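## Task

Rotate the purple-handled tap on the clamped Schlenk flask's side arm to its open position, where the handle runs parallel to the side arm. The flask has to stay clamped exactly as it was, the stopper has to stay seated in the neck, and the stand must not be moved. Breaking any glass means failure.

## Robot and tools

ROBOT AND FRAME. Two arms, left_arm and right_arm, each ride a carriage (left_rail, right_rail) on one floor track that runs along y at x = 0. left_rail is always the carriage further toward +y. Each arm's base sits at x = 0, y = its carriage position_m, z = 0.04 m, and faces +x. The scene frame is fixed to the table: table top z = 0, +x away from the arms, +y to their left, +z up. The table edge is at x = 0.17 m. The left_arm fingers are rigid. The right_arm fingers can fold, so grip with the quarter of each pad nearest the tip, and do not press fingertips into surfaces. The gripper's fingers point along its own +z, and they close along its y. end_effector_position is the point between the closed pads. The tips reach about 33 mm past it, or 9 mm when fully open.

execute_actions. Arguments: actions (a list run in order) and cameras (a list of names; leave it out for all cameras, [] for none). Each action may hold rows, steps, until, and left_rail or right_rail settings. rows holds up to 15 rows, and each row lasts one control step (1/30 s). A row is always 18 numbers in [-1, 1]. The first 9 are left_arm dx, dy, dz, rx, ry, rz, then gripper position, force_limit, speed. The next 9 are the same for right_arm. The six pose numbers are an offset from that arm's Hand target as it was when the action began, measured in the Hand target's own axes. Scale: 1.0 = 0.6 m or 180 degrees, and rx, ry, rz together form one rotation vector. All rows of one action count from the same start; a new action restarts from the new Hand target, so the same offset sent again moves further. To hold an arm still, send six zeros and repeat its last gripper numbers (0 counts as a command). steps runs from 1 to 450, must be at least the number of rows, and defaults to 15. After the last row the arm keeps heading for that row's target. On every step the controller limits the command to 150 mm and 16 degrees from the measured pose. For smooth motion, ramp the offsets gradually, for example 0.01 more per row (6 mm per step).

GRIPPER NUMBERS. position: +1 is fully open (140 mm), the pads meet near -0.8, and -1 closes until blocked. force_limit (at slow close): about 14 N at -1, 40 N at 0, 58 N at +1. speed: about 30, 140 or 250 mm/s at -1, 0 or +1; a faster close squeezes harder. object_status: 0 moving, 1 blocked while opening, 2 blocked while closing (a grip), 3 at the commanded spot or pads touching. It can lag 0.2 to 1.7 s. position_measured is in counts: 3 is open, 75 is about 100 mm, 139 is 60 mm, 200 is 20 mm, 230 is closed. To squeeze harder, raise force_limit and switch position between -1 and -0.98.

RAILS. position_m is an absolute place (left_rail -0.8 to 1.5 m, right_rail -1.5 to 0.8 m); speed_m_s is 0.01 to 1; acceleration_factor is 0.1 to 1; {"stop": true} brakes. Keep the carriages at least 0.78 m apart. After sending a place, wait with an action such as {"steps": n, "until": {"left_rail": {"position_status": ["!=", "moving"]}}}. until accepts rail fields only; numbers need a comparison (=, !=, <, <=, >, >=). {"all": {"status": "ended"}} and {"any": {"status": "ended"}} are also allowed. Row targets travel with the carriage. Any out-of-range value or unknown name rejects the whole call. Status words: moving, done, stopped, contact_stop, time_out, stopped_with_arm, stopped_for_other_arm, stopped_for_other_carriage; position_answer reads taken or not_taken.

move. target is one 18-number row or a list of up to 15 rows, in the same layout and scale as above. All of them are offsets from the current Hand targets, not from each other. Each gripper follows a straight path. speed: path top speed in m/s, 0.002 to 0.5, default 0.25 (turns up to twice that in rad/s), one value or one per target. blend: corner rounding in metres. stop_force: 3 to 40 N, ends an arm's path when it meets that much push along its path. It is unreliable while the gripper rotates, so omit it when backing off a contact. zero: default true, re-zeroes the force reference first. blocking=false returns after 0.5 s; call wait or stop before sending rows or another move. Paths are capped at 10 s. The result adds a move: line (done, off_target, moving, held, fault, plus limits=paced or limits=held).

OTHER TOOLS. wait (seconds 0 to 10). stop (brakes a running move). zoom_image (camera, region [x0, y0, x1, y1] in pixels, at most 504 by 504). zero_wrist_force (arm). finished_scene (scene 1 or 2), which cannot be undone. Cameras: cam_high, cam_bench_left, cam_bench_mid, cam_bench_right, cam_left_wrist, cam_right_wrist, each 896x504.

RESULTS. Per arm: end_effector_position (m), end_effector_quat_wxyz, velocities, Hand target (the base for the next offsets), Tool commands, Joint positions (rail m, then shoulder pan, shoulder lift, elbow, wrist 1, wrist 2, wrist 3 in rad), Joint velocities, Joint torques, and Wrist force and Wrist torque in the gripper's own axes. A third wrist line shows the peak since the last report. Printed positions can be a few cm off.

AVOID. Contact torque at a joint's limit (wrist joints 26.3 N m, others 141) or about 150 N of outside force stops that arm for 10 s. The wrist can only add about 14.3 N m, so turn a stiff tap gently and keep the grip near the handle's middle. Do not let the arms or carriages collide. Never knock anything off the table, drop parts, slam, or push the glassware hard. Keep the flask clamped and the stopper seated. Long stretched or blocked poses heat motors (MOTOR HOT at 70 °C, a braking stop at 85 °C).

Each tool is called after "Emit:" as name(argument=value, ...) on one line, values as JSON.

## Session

Emit:
execute_actions(actions=[])

Scene clock: 0.00 s.
left_arm: end_effector_position=(+0.3456, +0.6984, +0.5800) position_measured=3 object_status=3 end_effector_quat_wxyz=(+0.000, +1.000, +0.000, +0.000) | right_arm: end_effector_position=(+0.3456, -1.3351, +0.5800) position_measured=3 object_status=3 end_effector_quat_wxyz=(+0.000, +1.000, +0.000, +0.000)
Joint positions: left_arm=[0.671 -0.316 -1.725 0.971 -0.816 -1.571 2.826] | right_arm=[-1.362 -0.316 -1.725 0.971 -0.816 -1.571 2.826]
Joint velocities: within noise
Joint torques (N m): no reading
Wrist force (N): no reading
Wrist torque (N m): no reading
Wrist force, peak (N): no reading
Hand target: left_arm +0.3456, +0.6984, +0.5800; +0.000, +1.000, +0.000, +0.000 | right_arm +0.3456, -1.3351, +0.5800; +0.000, +1.000, +0.000, +0.000
Tool commands: left_gripper/position=+1.0 left_gripper/force_limit=+1.0 left_gripper/speed=+1.0 right_gripper/position=+1.0 right_gripper/force_limit=+1.0 right_gripper/speed=+1.0
left_rail: position_m=0.671 position_status=done
right_rail: position_m=-1.362 position_status=done
camera_calibration:
cam_left_wrist: T_world_to_cam=[[-0.0265538, -0.998538, -0.0470784, 0.750006], [-0.954746, 0.0113767, 0.297206, 0.165161], [-0.296236, 0.0528398, -0.953652, 0.761451], [0, 0, 0, 1]] pos_world=[0.403171, 0.706795, 0.712382]
cam_right_wrist: T_world_to_cam=[[-0.031272, -0.999466, 0.0094295, -1.31715], [-0.949091, 0.0326518, 0.313305, 0.202106], [-0.313446, 0.000848234, -0.949606, 0.80498], [0, 0, 0, 1]] pos_world=[0.402945, -1.32372, 0.713512]

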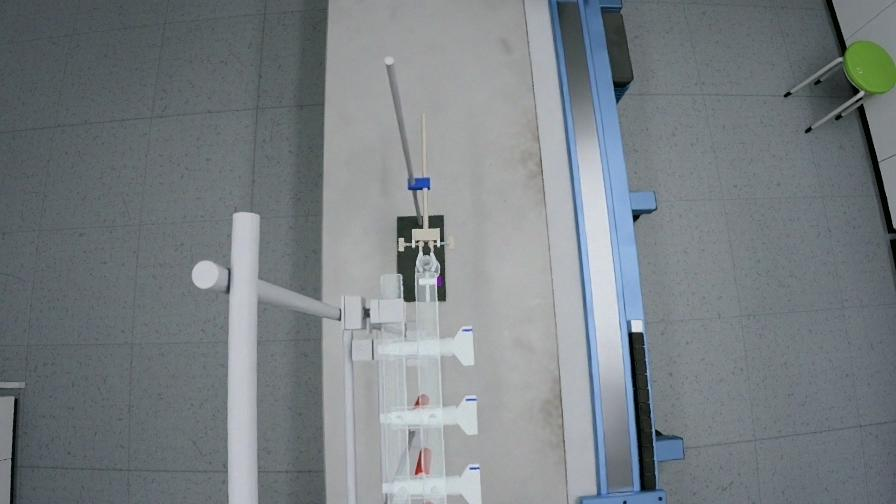

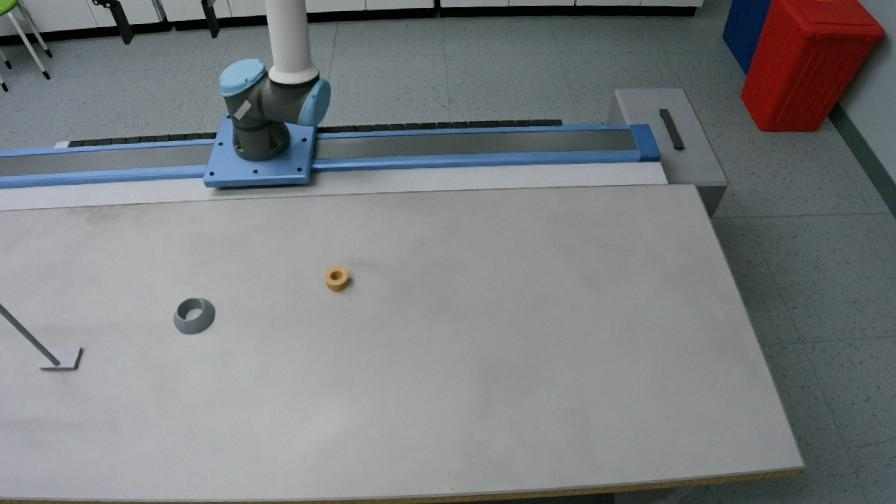

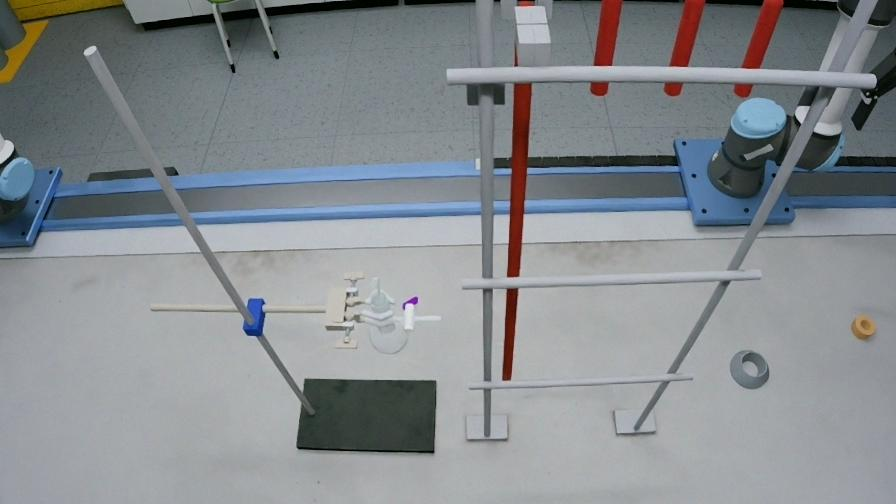

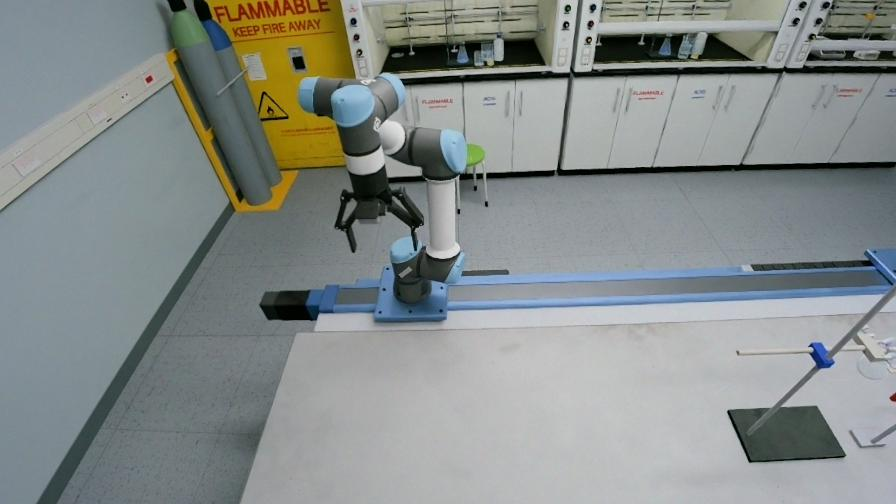

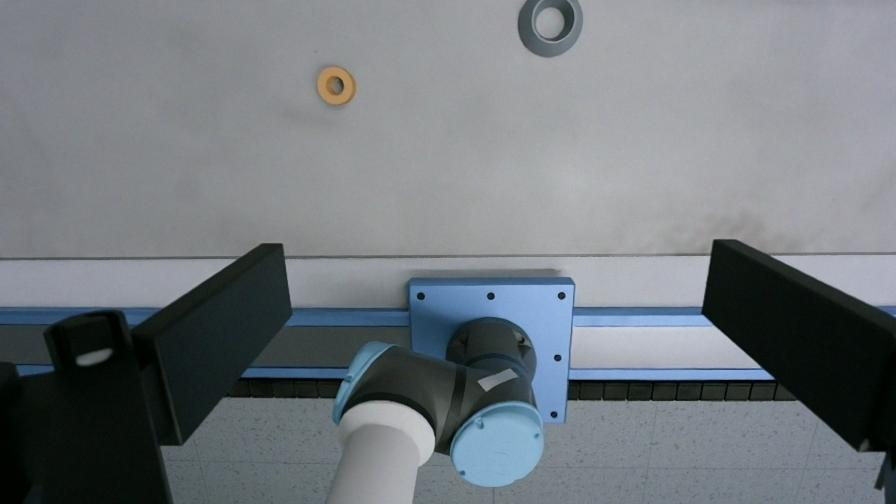

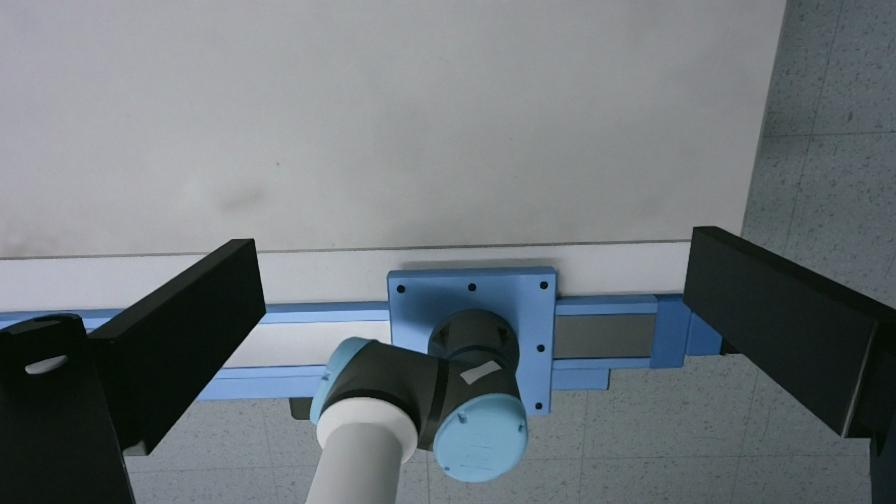

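Emit:
zoom_image(camera="cam_bench_mid", region=[310, 250, 470, 370])

Emit:
zoom_image(camera="cam_bench_mid", region=[385, 280, 445, 340])

Emit:
zoom_image(camera="cam_high", region=[380, 200, 500, 320])

Emit:
zoom_image(camera="cam_bench_mid", region=[396, 286, 428, 312])

Scaled by 3.150.

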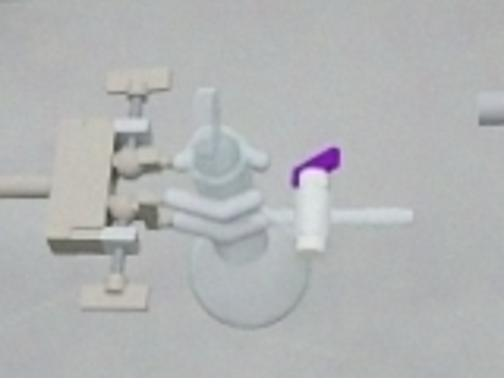

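Scaled by 8.400.

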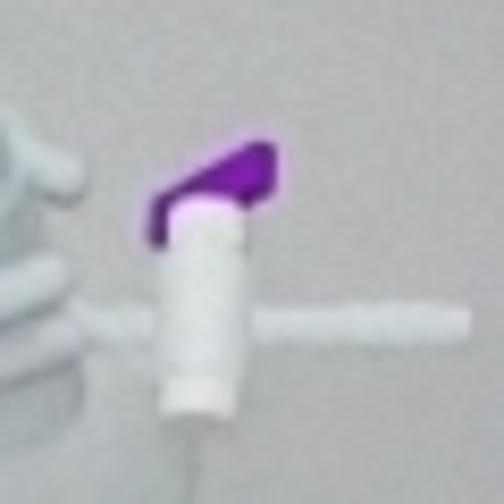

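Scaled by 4.200.

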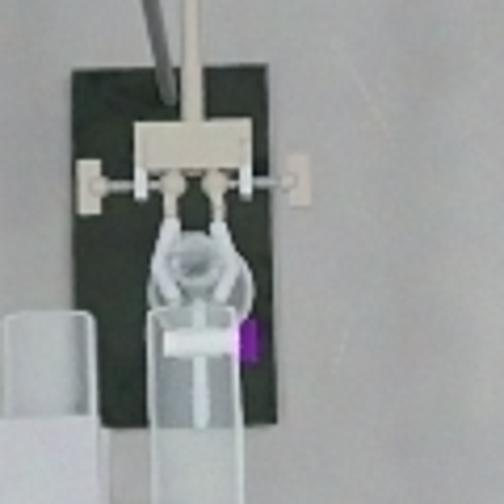

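Scaled by 15.750.

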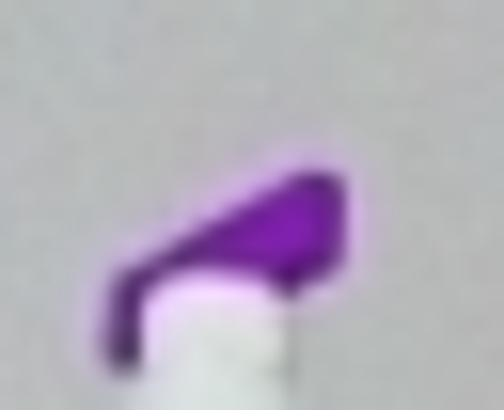

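Emit:
move(target=[0.0907,-0.3672,0.3567,-0.20326,0.46746,-0.18682,-0.58,-1,-0.5,0,0,0,0,0,0,1,1,1], speed=0.35, cameras=["cam_left_wrist", "cam_bench_left"])

Scene clock: 15.03 s.
left_arm: end_effector_position=(+0.4000, +0.9187, +0.3660) position_measured=202 object_status=3 end_effector_quat_wxyz=(+0.282, +0.658, +0.259, +0.648) | right_arm: end_effector_position=(+0.3456, -1.3351, +0.5800) position_measured=3 object_status=3 end_effector_quat_wxyz=(+0.000, +1.000, +0.000, +0.000)
Joint positions: left_arm=[0.671 0.729 -1.401 2.533 -4.273 -2.335 2.356] | right_arm=[-1.362 -0.316 -1.725 0.971 -0.816 -1.571 2.826]
Joint velocities: within noise
Joint torques (N m): left_arm=[-14.29 -9.37 -21.82 -4.18 1.56 -1.67] | right_arm=[1.03 -12.94 -17 -3.85 0.13 0.08]
Wrist force (N): left_arm=[3.8 -0.9 4.1] | right_arm=[0.1 -0.1 -0.1]
Wrist torque (N m): left_arm=[-0.94 -0.11 -0.04] | right_arm=[-0.02 -0.04 0.00]
Wrist force, peak (N): left_arm=[4.3 -1.0 4.2] | right_arm=[0.1 -0.1 -0.7]
Hand target: left_arm +0.4000, +0.9187, +0.3660; +0.282, +0.658, +0.259, +0.648 | right_arm +0.3456, -1.3351, +0.5800; +0.000, +1.000, +0.000, +0.000
Off the commanded pose: left_arm 0.000 m, 0 deg | right_arm 0.000 m, 0 deg.
left_rail: position_m=0.671 position_status=done
right_rail: position_m=-1.362 position_status=done
move: done
camera_calibration:
cam_left_wrist: T_world_to_cam=[[0.0218269, -0.726051, 0.687294, 0.422912], [-0.320382, -0.656283, -0.683117, 0.996613], [0.947037, -0.205286, -0.246938, 0.0429847], [0, 0, 0, 1]] pos_world=[0.269358, 0.96994, 0.400753]
Images, in order (width x height): cam_bench_left 896x504, cam_left_wrist 896x504.

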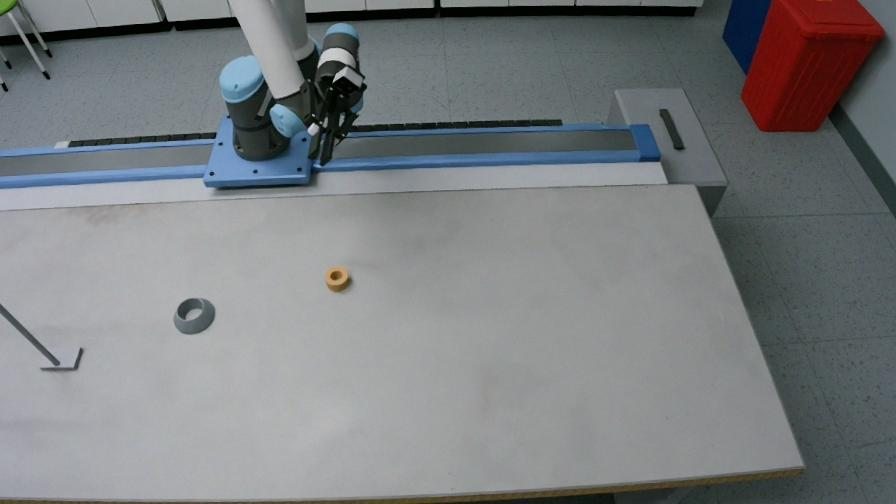

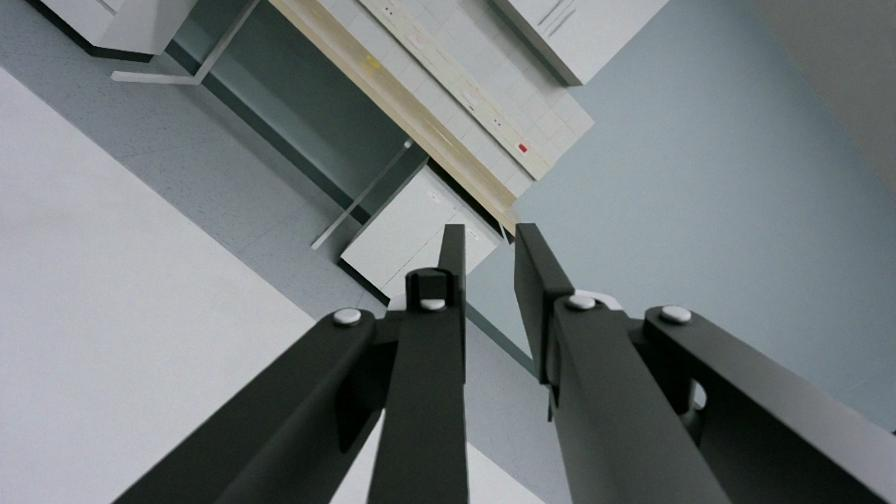

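Emit:
execute_actions(actions=[{"left_rail": {"position_m": -0.35, "acceleration_factor": 0.7}, "steps": 240, "until": {"left_rail": {"position_status": ["!=", "moving"]}}}], cameras=["cam_high", "cam_bench_mid", "cam_left_wrist"])

Emit:
zoom_image(camera="cam_left_wrist", region=[340, 60, 640, 360])

Emit:
zoom_image(camera="cam_bench_mid", region=[330, 200, 490, 360])

Scene clock: 17.73 s.
left_arm: end_effector_position=(+0.4000, -0.1024, +0.3660) position_measured=202 object_status=3 end_effector_quat_wxyz=(+0.282, +0.658, +0.259, +0.648) | right_arm: end_effector_position=(+0.3456, -1.3351, +0.5800) position_measured=3 object_status=3 end_effector_quat_wxyz=(+0.000, +1.000, +0.000, +0.000)
Joint positions: left_arm=[-0.35 0.729 -1.4 2.533 -4.274 -2.335 2.356] | right_arm=[-1.362 -0.316 -1.725 0.971 -0.816 -1.571 2.826]
Joint velocities: within noise
Joint torques (N m): left_arm=[-8.1 -16.62 -4.56 -2.54 1.52 -1.68] | right_arm=[0.86 -12.55 -15.52 -3.88 0.24 0.05]
Wrist force (N): left_arm=[3.9 -1.0 3.9] | right_arm=[-0.1 0.0 -0.4]
Wrist torque (N m): left_arm=[-0.98 -0.13 -0.05] | right_arm=[0.01 0.01 0.00]
Wrist force, peak (N): left_arm=[5.8 -2.7 3.8] | right_arm=[0.1 -0.2 -0.6]
Hand target: left_arm +0.4000, -0.1024, +0.3660; +0.282, +0.658, +0.259, +0.648 | right_arm +0.3456, -1.3351, +0.5800; +0.000, +1.000, +0.000, +0.000
Tool commands: left_gripper/position=-0.58 left_gripper/force_limit=-1.0 left_gripper/speed=-0.5 right_gripper/position=+1.0 right_gripper/force_limit=+1.0 right_gripper/speed=+1.0
Off the commanded pose: left_arm 0.000 m, 0 deg | right_arm 0.000 m, 0 deg.
left_rail: position_m=-0.350 position_status=done
right_rail: position_m=-1.362 position_status=done
camera_calibration:
cam_left_wrist: T_world_to_cam=[[0.0217212, -0.726045, 0.687304, -0.318418], [-0.320287, -0.656287, -0.683157, 0.32646], [0.947071, -0.205296, -0.246798, -0.16671], [0, 0, 0, 1]] pos_world=[0.269364, -0.0511591, 0.40073]
Images, in order (width x height): cam_high 896x504, cam_bench_mid 896x504, cam_left_wrist 896x504.

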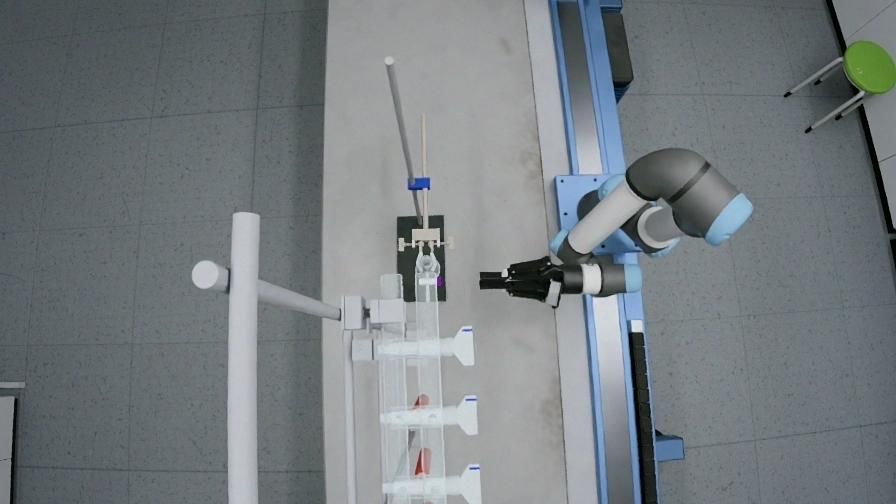

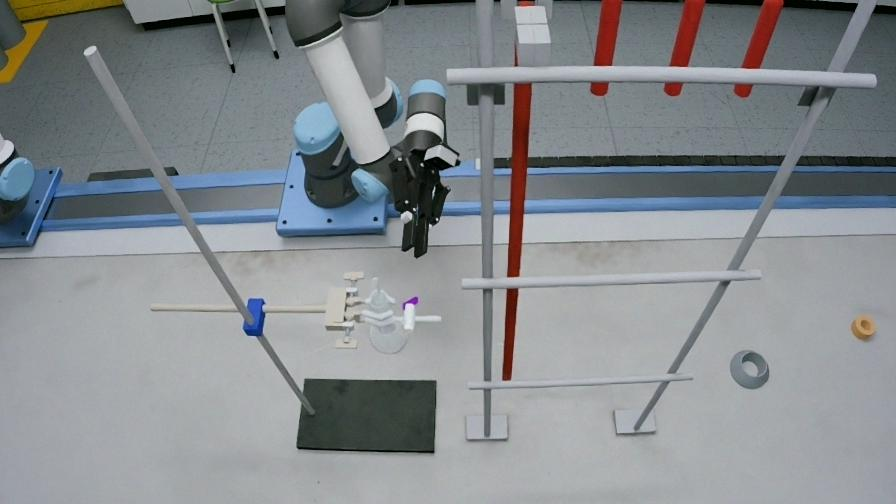

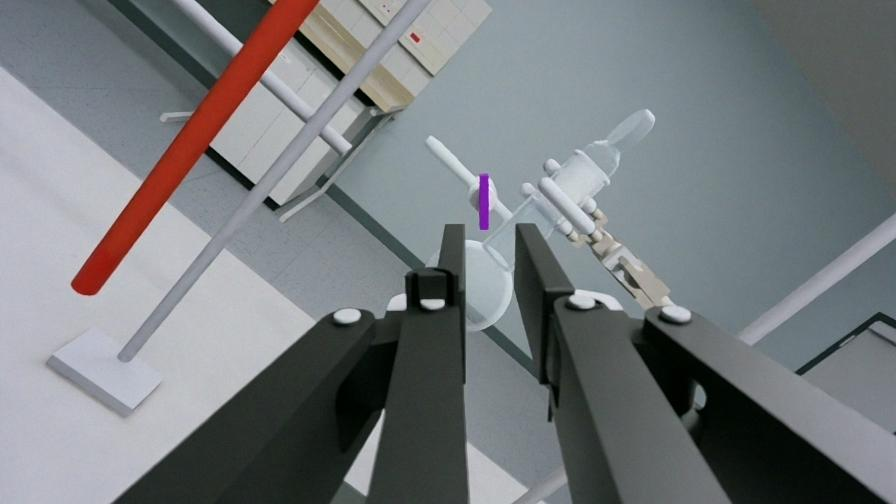

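Scaled by 1.680.

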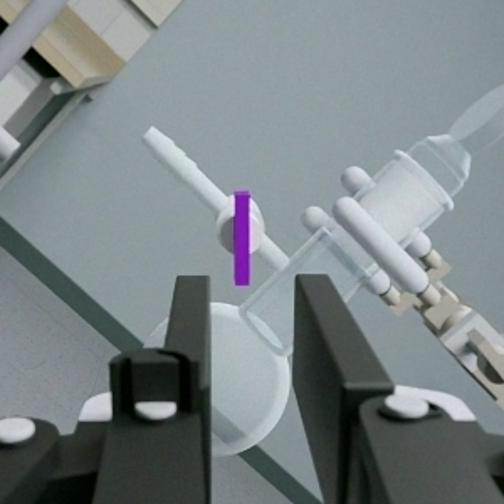

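Scaled by 3.150.

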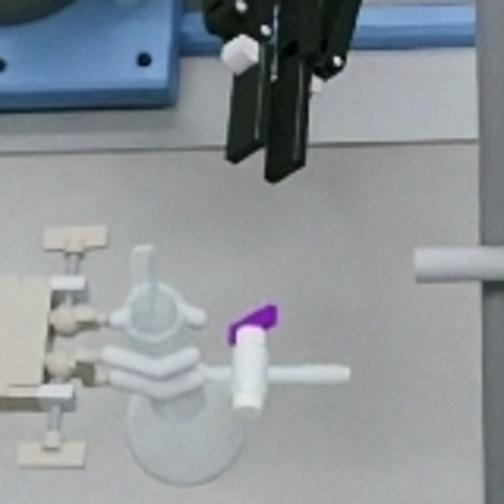

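Emit:
zoom_image(camera="cam_left_wrist", region=[440, 150, 540, 250])

Emit:
zoom_image(camera="cam_left_wrist", region=[410, 120, 570, 280])

Scaled by 5.040.

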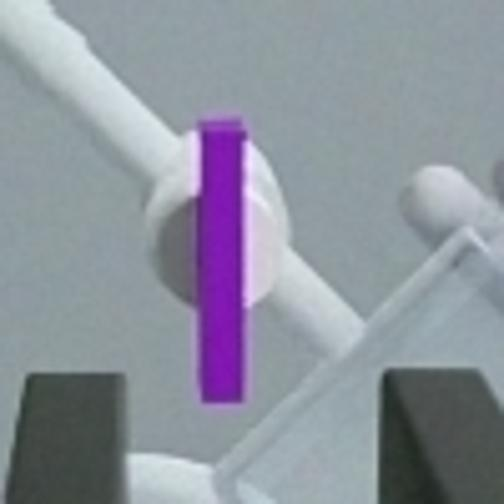

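Scaled by 3.150.

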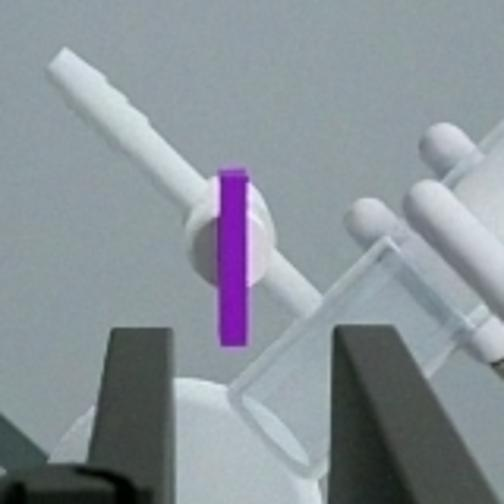

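Emit:
zoom_image(camera="cam_left_wrist", region=[462, 165, 512, 235])

Emit:
zoom_image(camera="cam_high", region=[410, 255, 460, 305])

Scaled by 7.200.

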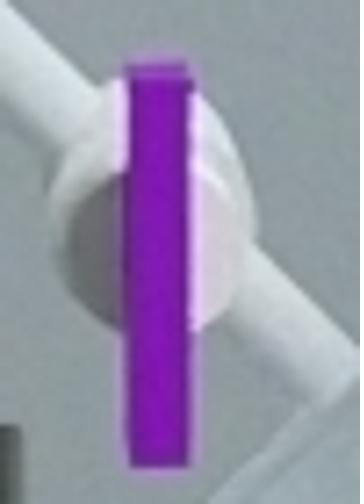

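Scaled by 10.080.

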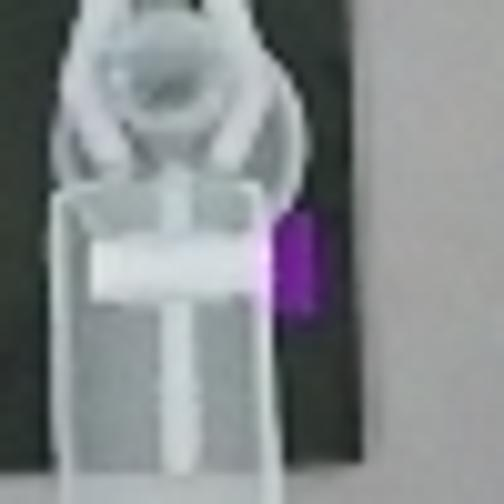

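Emit:
execute_actions(actions=[], cameras=["cam_bench_mid", "cam_left_wrist"])

Scene clock: 24.33 s.
left_arm: end_effector_position=(+0.4000, -0.1024, +0.3660) position_measured=202 object_status=3 end_effector_quat_wxyz=(+0.282, +0.658, +0.259, +0.648) | right_arm: end_effector_position=(+0.3456, -1.3351, +0.5800) position_measured=3 object_status=3 end_effector_quat_wxyz=(+0.000, +1.000, +0.000, +0.000)
Joint positions: left_arm=[-0.35 0.729 -1.4 2.533 -4.274 -2.335 2.356] | right_arm=[-1.362 -0.316 -1.725 0.971 -0.816 -1.571 2.826]
Joint velocities: within noise
Joint torques (N m): left_arm=[3.14 -21.21 -3.85 -0.25 1.2 -1.57] | right_arm=[0.63 -12.79 -14.83 -3.78 0.17 0.28]
Wrist force (N): left_arm=[4.0 -0.9 4.0] | right_arm=[-0.1 -0.2 -0.2]
Wrist torque (N m): left_arm=[-0.93 -0.14 -0.05] | right_arm=[-0.04 0.01 0.00]
Wrist force, peak (N): left_arm=[4.2 -0.9 4.3] | right_arm=[0.2 0.1 -0.6]
Hand target: left_arm +0.4000, -0.1024, +0.3660; +0.282, +0.658, +0.259, +0.648 | right_arm +0.3456, -1.3351, +0.5800; +0.000, +1.000, +0.000, +0.000
Tool commands: left_gripper/position=-0.58 left_gripper/force_limit=-1.0 left_gripper/speed=-0.5 right_gripper/position=+1.0 right_gripper/force_limit=+1.0 right_gripper/speed=+1.0
Off the commanded pose: left_arm 0.000 m, 0 deg | right_arm 0.000 m, 0 deg.
left_rail: position_m=-0.350 position_status=done
right_rail: position_m=-1.362 position_status=done
camera_calibration:
cam_left_wrist: T_world_to_cam=[[0.0217381, -0.726034, 0.687315, -0.318436], [-0.320296, -0.6563, -0.683141, 0.326439], [0.947068, -0.205294, -0.246812, -0.166708], [0, 0, 0, 1]] pos_world=[0.269362, -0.0511779, 0.400724]
Images, in order (width x height): cam_bench_mid 896x504, cam_left_wrist 896x504.

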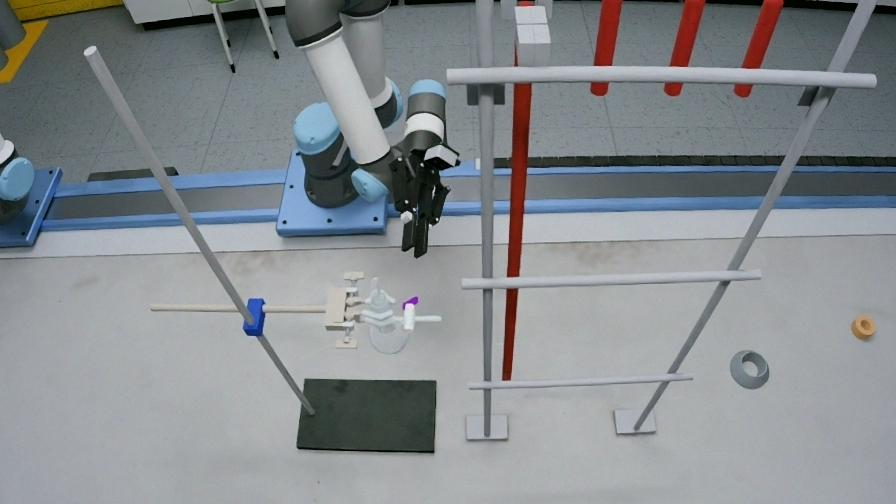

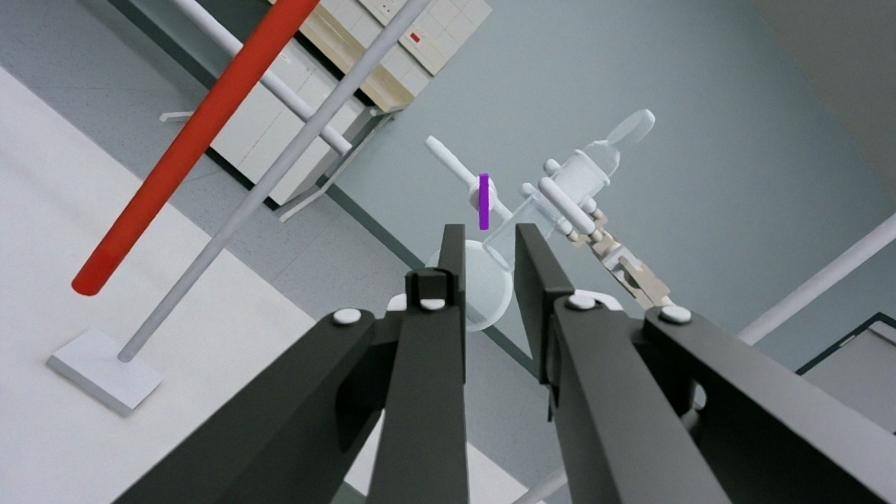

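Emit:
move(target=[0, 0.0021, 0.1383, 0, 0, 0, -0.58, -1.0, -0.5, 0, 0, 0, 0, 0, 0, 1.0, 1.0, 1.0], speed=0.13, cameras=["cam_high", "cam_bench_mid", "cam_left_wrist"])

Scene clock: 26.57 s.
left_arm: end_effector_position=(+0.4828, -0.1062, +0.3669) position_measured=202 object_status=3 end_effector_quat_wxyz=(+0.282, +0.658, +0.259, +0.648) | right_arm: end_effector_position=(+0.3456, -1.3351, +0.5800) position_measured=3 object_status=3 end_effector_quat_wxyz=(+0.000, +1.000, +0.000, +0.000)
Joint positions: left_arm=[-0.35 0.528 -1.339 2.435 -4.238 -2.134 2.356] | right_arm=[-1.362 -0.316 -1.725 0.971 -0.816 -1.571 2.826]
Joint velocities: within noise
Joint torques (N m): left_arm=[-14.06 -14.71 -21.49 -0.26 1.72 -0.88] | right_arm=[0.77 -13.02 -15 -3.68 0.08 0.23]
Wrist force (N): left_arm=[4.0 -0.9 4.2] | right_arm=[0.0 0.0 -0.7]
Wrist torque (N m): left_arm=[-0.96 -0.14 -0.03] | right_arm=[-0.01 0.00 0.01]
Wrist force, peak (N): left_arm=[4.0 -1.1 5.2] | right_arm=[0.0 0.0 -0.7]
Hand target: left_arm +0.4829, -0.1062, +0.3669; +0.282, +0.658, +0.259, +0.648 | right_arm +0.3456, -1.3351, +0.5800; +0.000, +1.000, +0.000, +0.000
Off the commanded pose: left_arm 0.000 m, 0 deg | right_arm 0.000 m, 0 deg.
left_rail: position_m=-0.350 position_status=done
right_rail: position_m=-1.362 position_status=done
move: done
camera_calibration:
cam_left_wrist: T_world_to_cam=[[0.0217309, -0.72603, 0.687319, -0.323597], [-0.320298, -0.656301, -0.683138, 0.351079], [0.947068, -0.205302, -0.246808, -0.245666], [0, 0, 0, 1]] pos_world=[0.352144, -0.0549631, 0.401617]
Images, in order (width x height): cam_high 896x504, cam_bench_mid 896x504, cam_left_wrist 896x504.

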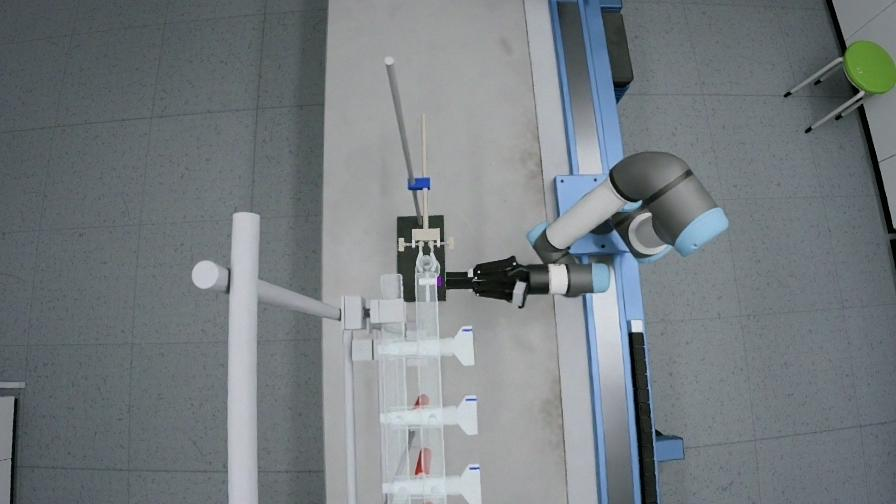

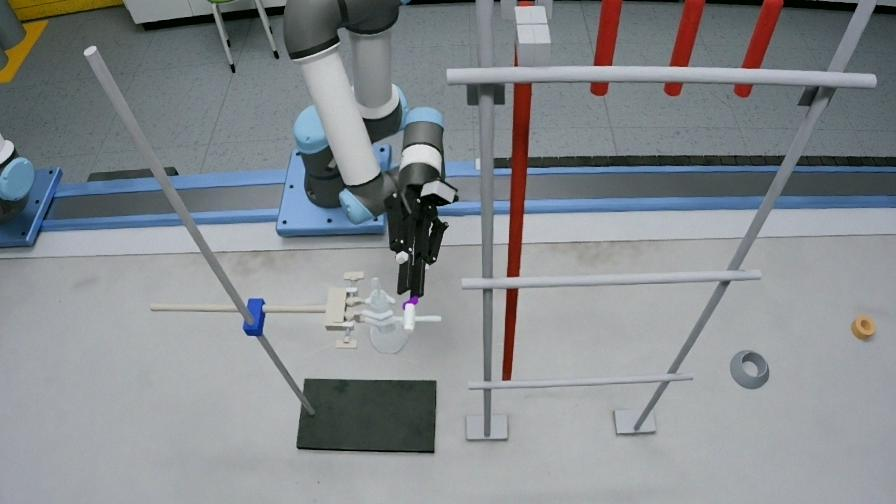

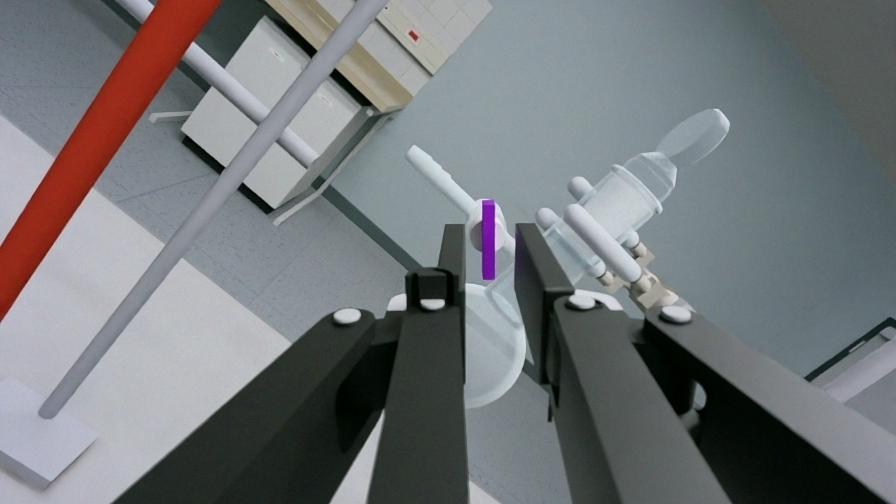

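Emit:
zoom_image(camera="cam_left_wrist", region=[400, 160, 580, 300])

Emit:
zoom_image(camera="cam_bench_mid", region=[330, 250, 490, 370])

Emit:
zoom_image(camera="cam_high", region=[380, 220, 540, 340])

Scaled by 2.800.

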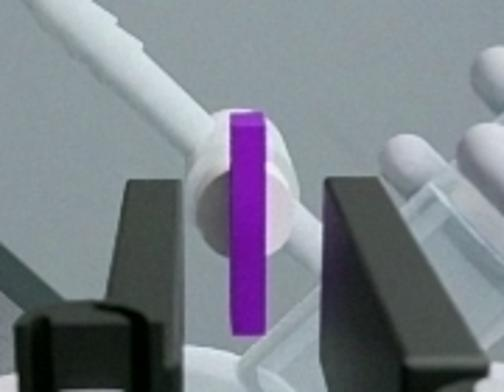

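Scaled by 3.150.

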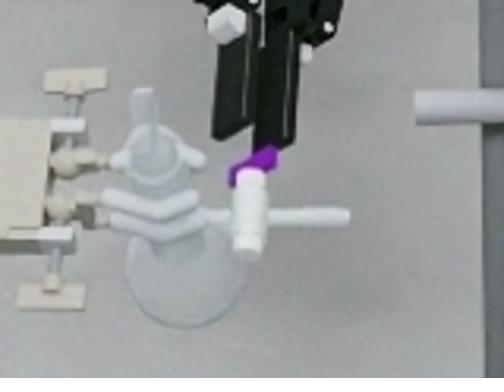

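Scaled by 3.150.

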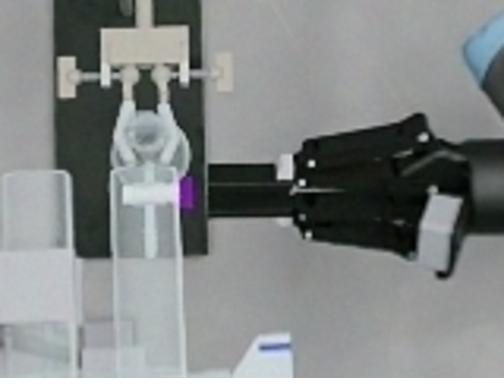

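Emit:
zoom_image(camera="cam_left_wrist", region=[465, 190, 515, 240])

Emit:
zoom_image(camera="cam_left_wrist", region=[465, 235, 515, 285])

Scaled by 10.080.

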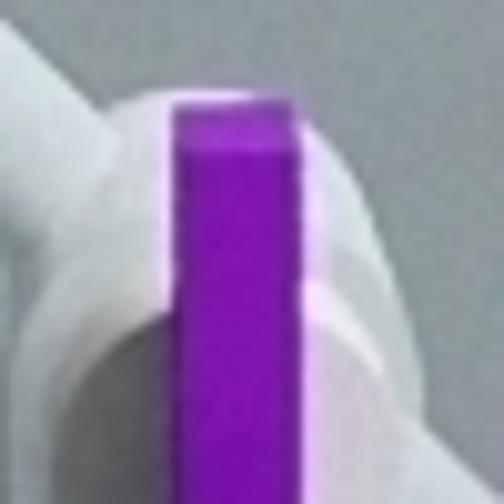

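Scaled by 10.080.

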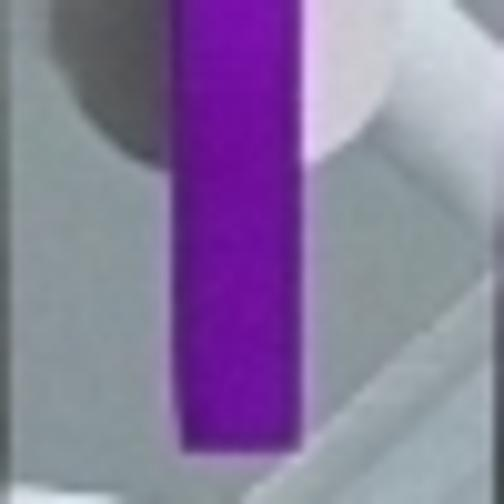

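Emit:
move(target=[0.002, 0, 0.01, 0, 0, 0, -1.0, -1.0, -0.5, 0, 0, 0, 0, 0, 0, 1.0, 1.0, 1.0], speed=0.03, cameras=["cam_left_wrist"])

Scene clock: 35.20 s.
left_arm: end_effector_position=(+0.4888, -0.1056, +0.3677) position_measured=232 object_status=3 end_effector_quat_wxyz=(+0.282, +0.658, +0.259, +0.648) | right_arm: end_effector_position=(+0.3456, -1.3351, +0.5800) position_measured=3 object_status=3 end_effector_quat_wxyz=(+0.000, +1.000, +0.000, +0.000)
Joint positions: left_arm=[-0.35 0.519 -1.334 2.424 -4.231 -2.125 2.356] | right_arm=[-1.362 -0.316 -1.725 0.971 -0.816 -1.571 2.826]
Joint velocities: within noise
Joint torques (N m): left_arm=[-13.76 -14.46 -23.23 -0.03 1.5 0.12] | right_arm=[1.62 -13.3 -14.96 -3.7 0.19 0.3]
Wrist force (N): left_arm=[4.0 -1.0 4.2] | right_arm=[0.2 0.1 -0.1]
Wrist torque (N m): left_arm=[-0.99 -0.15 -0.04] | right_arm=[0.03 -0.06 0.00]
Wrist force, peak (N): left_arm=[4.3 -1.1 4.3] | right_arm=[0.1 0.1 -0.6]
Hand target: left_arm +0.4889, -0.1056, +0.3677; +0.282, +0.658, +0.259, +0.648 | right_arm +0.3456, -1.3351, +0.5800; +0.000, +1.000, +0.000, +0.000
Off the commanded pose: left_arm 0.000 m, 0 deg | right_arm 0.000 m, 0 deg.
left_rail: position_m=-0.350 position_status=done
right_rail: position_m=-1.362 position_status=done
move: done
camera_calibration:
cam_left_wrist: T_world_to_cam=[[0.0217392, -0.726037, 0.687311, -0.323845], [-0.320287, -0.656298, -0.683146, 0.353993], [0.947071, -0.205286, -0.246808, -0.251043], [0, 0, 0, 1]] pos_world=[0.358175, -0.0543345, 0.402452]
Images, in order (width x height): cam_left_wrist 896x504.

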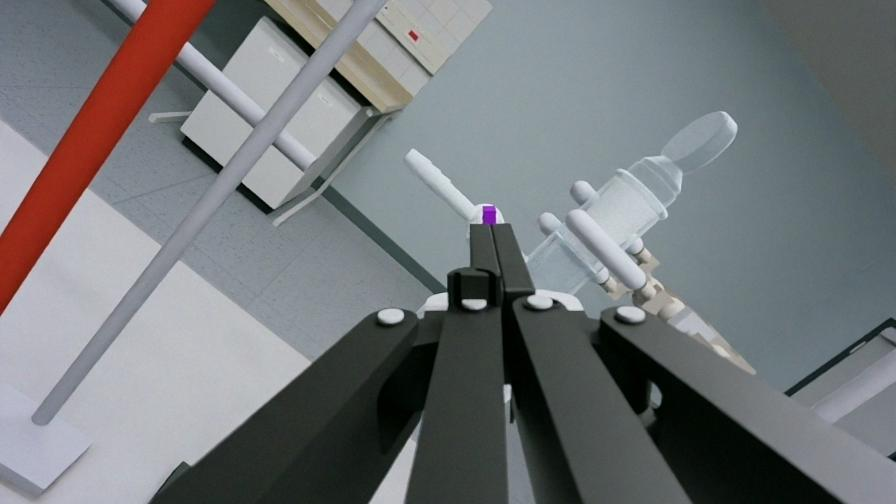

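Emit:
move(target=[0, 0, 0.03, 0, 0, 0, -1.0, -1.0, -0.5, 0, 0, 0, 0, 0, 0, 1.0, 1.0, 1.0], speed=0.006, stop_force=3, cameras=["cam_bench_mid", "cam_left_wrist"])

Scene clock: 37.93 s.
left_arm: end_effector_position=(+0.4953, -0.1058, +0.3677) position_measured=232 object_status=3 end_effector_quat_wxyz=(+0.282, +0.658, +0.259, +0.648) | right_arm: end_effector_position=(+0.3456, -1.3351, +0.5800) position_measured=3 object_status=3 end_effector_quat_wxyz=(+0.000, +1.000, +0.000, +0.000)
Joint positions: left_arm=[-0.35 0.507 -1.328 2.414 -4.228 -2.113 2.356] | right_arm=[-1.362 -0.316 -1.725 0.971 -0.816 -1.571 2.826]
Joint velocities: within noise
Joint torques (N m): left_arm=[12.66 -33.03 -5.35 -3.88 -1.18 0.11] | right_arm=[1.12 -13.9 -14.97 -3.75 0.2 0.2]
Wrist force (N): left_arm=[4.1 -1.1 1.3] | right_arm=[0.0 0.1 -0.6]
Wrist torque (N m): left_arm=[-1.01 -0.14 -0.03] | right_arm=[0.02 -0.02 0.01]
Wrist force, peak (N): left_arm=[4.0 -1.2 4.2] | right_arm=[0.3 -0.4 -0.4]
Hand target: left_arm +0.4953, -0.1058, +0.3677; +0.282, +0.658, +0.259, +0.648 (not the last commanded pose) | right_arm +0.3456, -1.3351, +0.5800; +0.000, +1.000, +0.000, +0.000
Off the commanded pose: left_arm 0.012 m, 0 deg | right_arm 0.000 m, 0 deg.
left_rail: position_m=-0.350 position_status=done
right_rail: position_m=-1.362 position_status=done
move: contact (left_arm)
camera_calibration:
cam_left_wrist: T_world_to_cam=[[0.0217496, -0.726036, 0.687312, -0.324151], [-0.320278, -0.656303, -0.683145, 0.355943], [0.947074, -0.205273, -0.246808, -0.257233], [0, 0, 0, 1]] pos_world=[0.36467, -0.0545423, 0.402466]
Images, in order (width x height): cam_bench_mid 896x504, cam_left_wrist 896x504.

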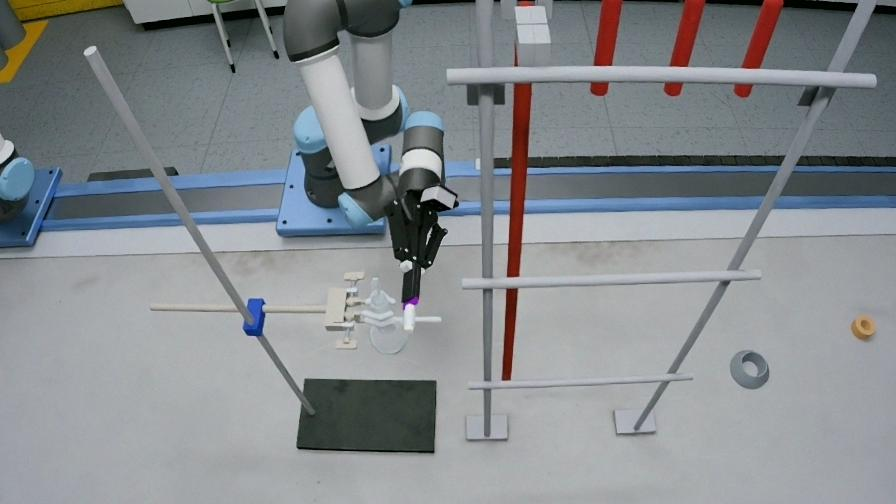

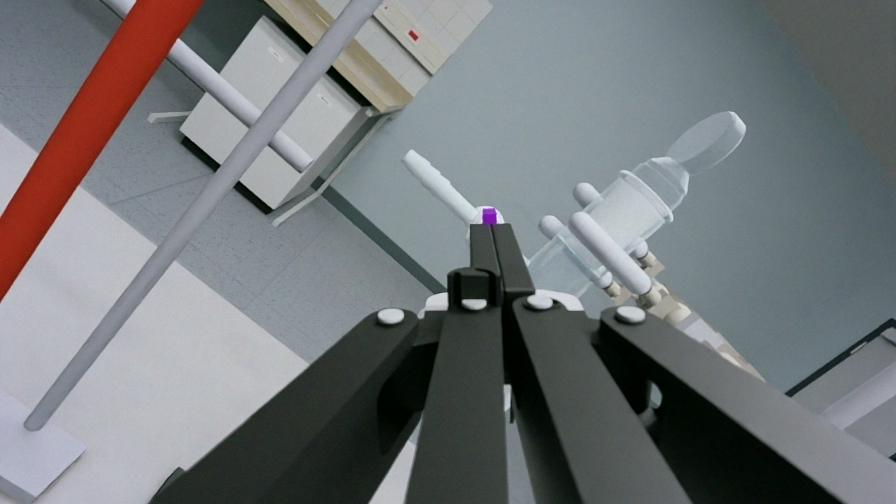

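Emit:
zoom_image(camera="cam_left_wrist", region=[465, 195, 515, 245])

Emit:
zoom_image(camera="cam_bench_mid", region=[370, 270, 450, 350])

Scaled by 10.080.

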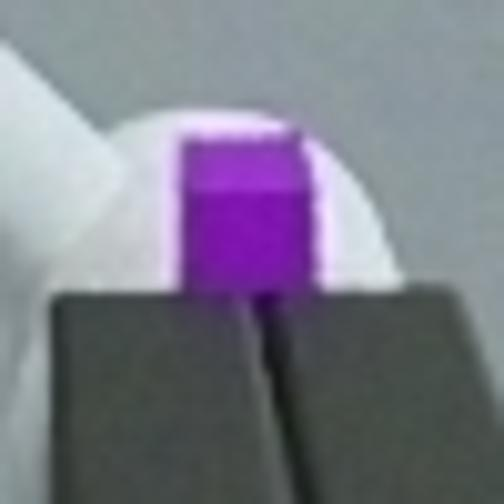

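Scaled by 6.300.

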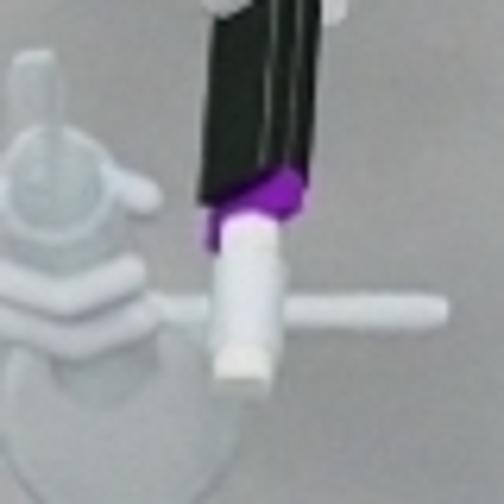

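Emit:
move(target=[[0, 0, -0.01333, 0, 0, 0, -1.0, -1.0, -0.5, 0, 0, 0, 0, 0, 0, 1.0, 1.0, 1.0], [0.0013, 0, -0.01333, 0, 0, 0, -0.58, -1.0, -0.5, 0, 0, 0, 0, 0, 0, 1.0, 1.0, 1.0]], speed=0.04, cameras=["cam_bench_mid", "cam_left_wrist"])

Scene clock: 44.37 s.
left_arm: end_effector_position=(+0.4874, -0.1050, +0.3683) position_measured=202 object_status=0 end_effector_quat_wxyz=(+0.282, +0.658, +0.259, +0.648) | right_arm: end_effector_position=(+0.3456, -1.3351, +0.5800) position_measured=3 object_status=3 end_effector_quat_wxyz=(+0.000, +1.000, +0.000, +0.000)
Joint positions: left_arm=[-0.35 0.524 -1.337 2.424 -4.229 -2.13 2.356] | right_arm=[-1.362 -0.316 -1.725 0.971 -0.816 -1.571 2.826]
Joint velocities: within noise
Joint torques (N m): left_arm=[13.34 -32.7 -5.36 -0.37 -1.4 -0.17] | right_arm=[1.56 -13.23 -15.42 -3.72 0.23 0.28]
Wrist force (N): left_arm=[4.1 -1.0 4.0] | right_arm=[0.4 -0.2 -0.5]
Wrist torque (N m): left_arm=[-0.99 -0.18 -0.04] | right_arm=[-0.03 -0.09 0.00]
Wrist force, peak (N): left_arm=[4.3 -1.2 4.1] | right_arm=[-0.1 0.2 -0.7]
Hand target: left_arm +0.4874, -0.1050, +0.3683; +0.282, +0.658, +0.259, +0.648 | right_arm +0.3456, -1.3351, +0.5800; +0.000, +1.000, +0.000, +0.000
Off the commanded pose: left_arm 0.000 m, 0 deg | right_arm 0.000 m, 0 deg.
left_rail: position_m=-0.350 position_status=done
right_rail: position_m=-1.362 position_status=done
move: done
camera_calibration:
cam_left_wrist: T_world_to_cam=[[0.0217582, -0.726035, 0.687313, -0.323755], [-0.320275, -0.656307, -0.683143, 0.354307], [0.947075, -0.205266, -0.246811, -0.249372], [0, 0, 0, 1]] pos_world=[0.356695, -0.0537111, 0.403016]
Images, in order (width x height): cam_bench_mid 896x504, cam_left_wrist 896x504.

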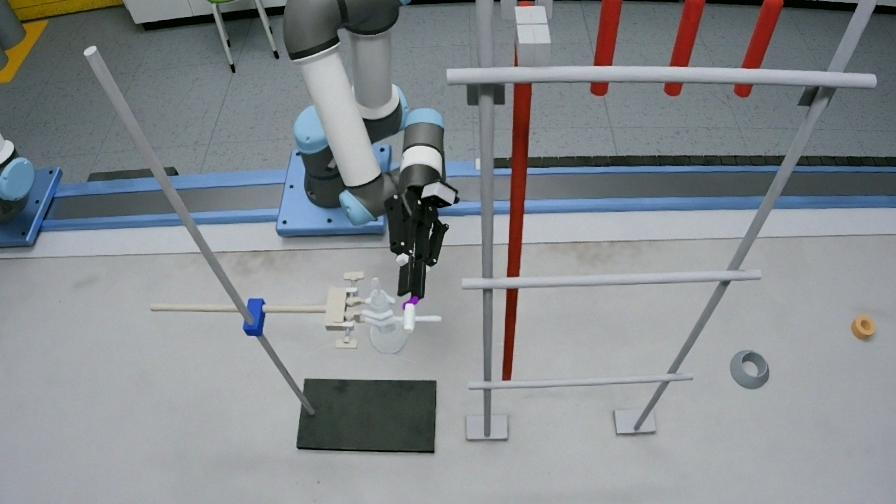

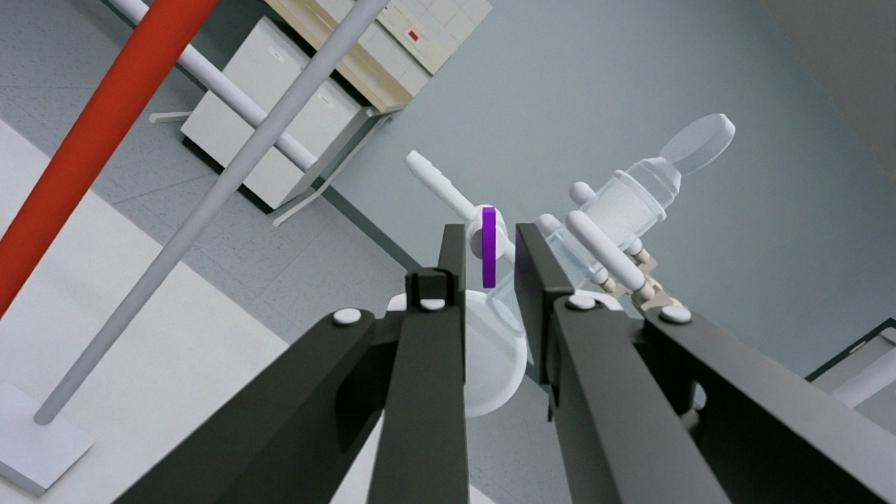

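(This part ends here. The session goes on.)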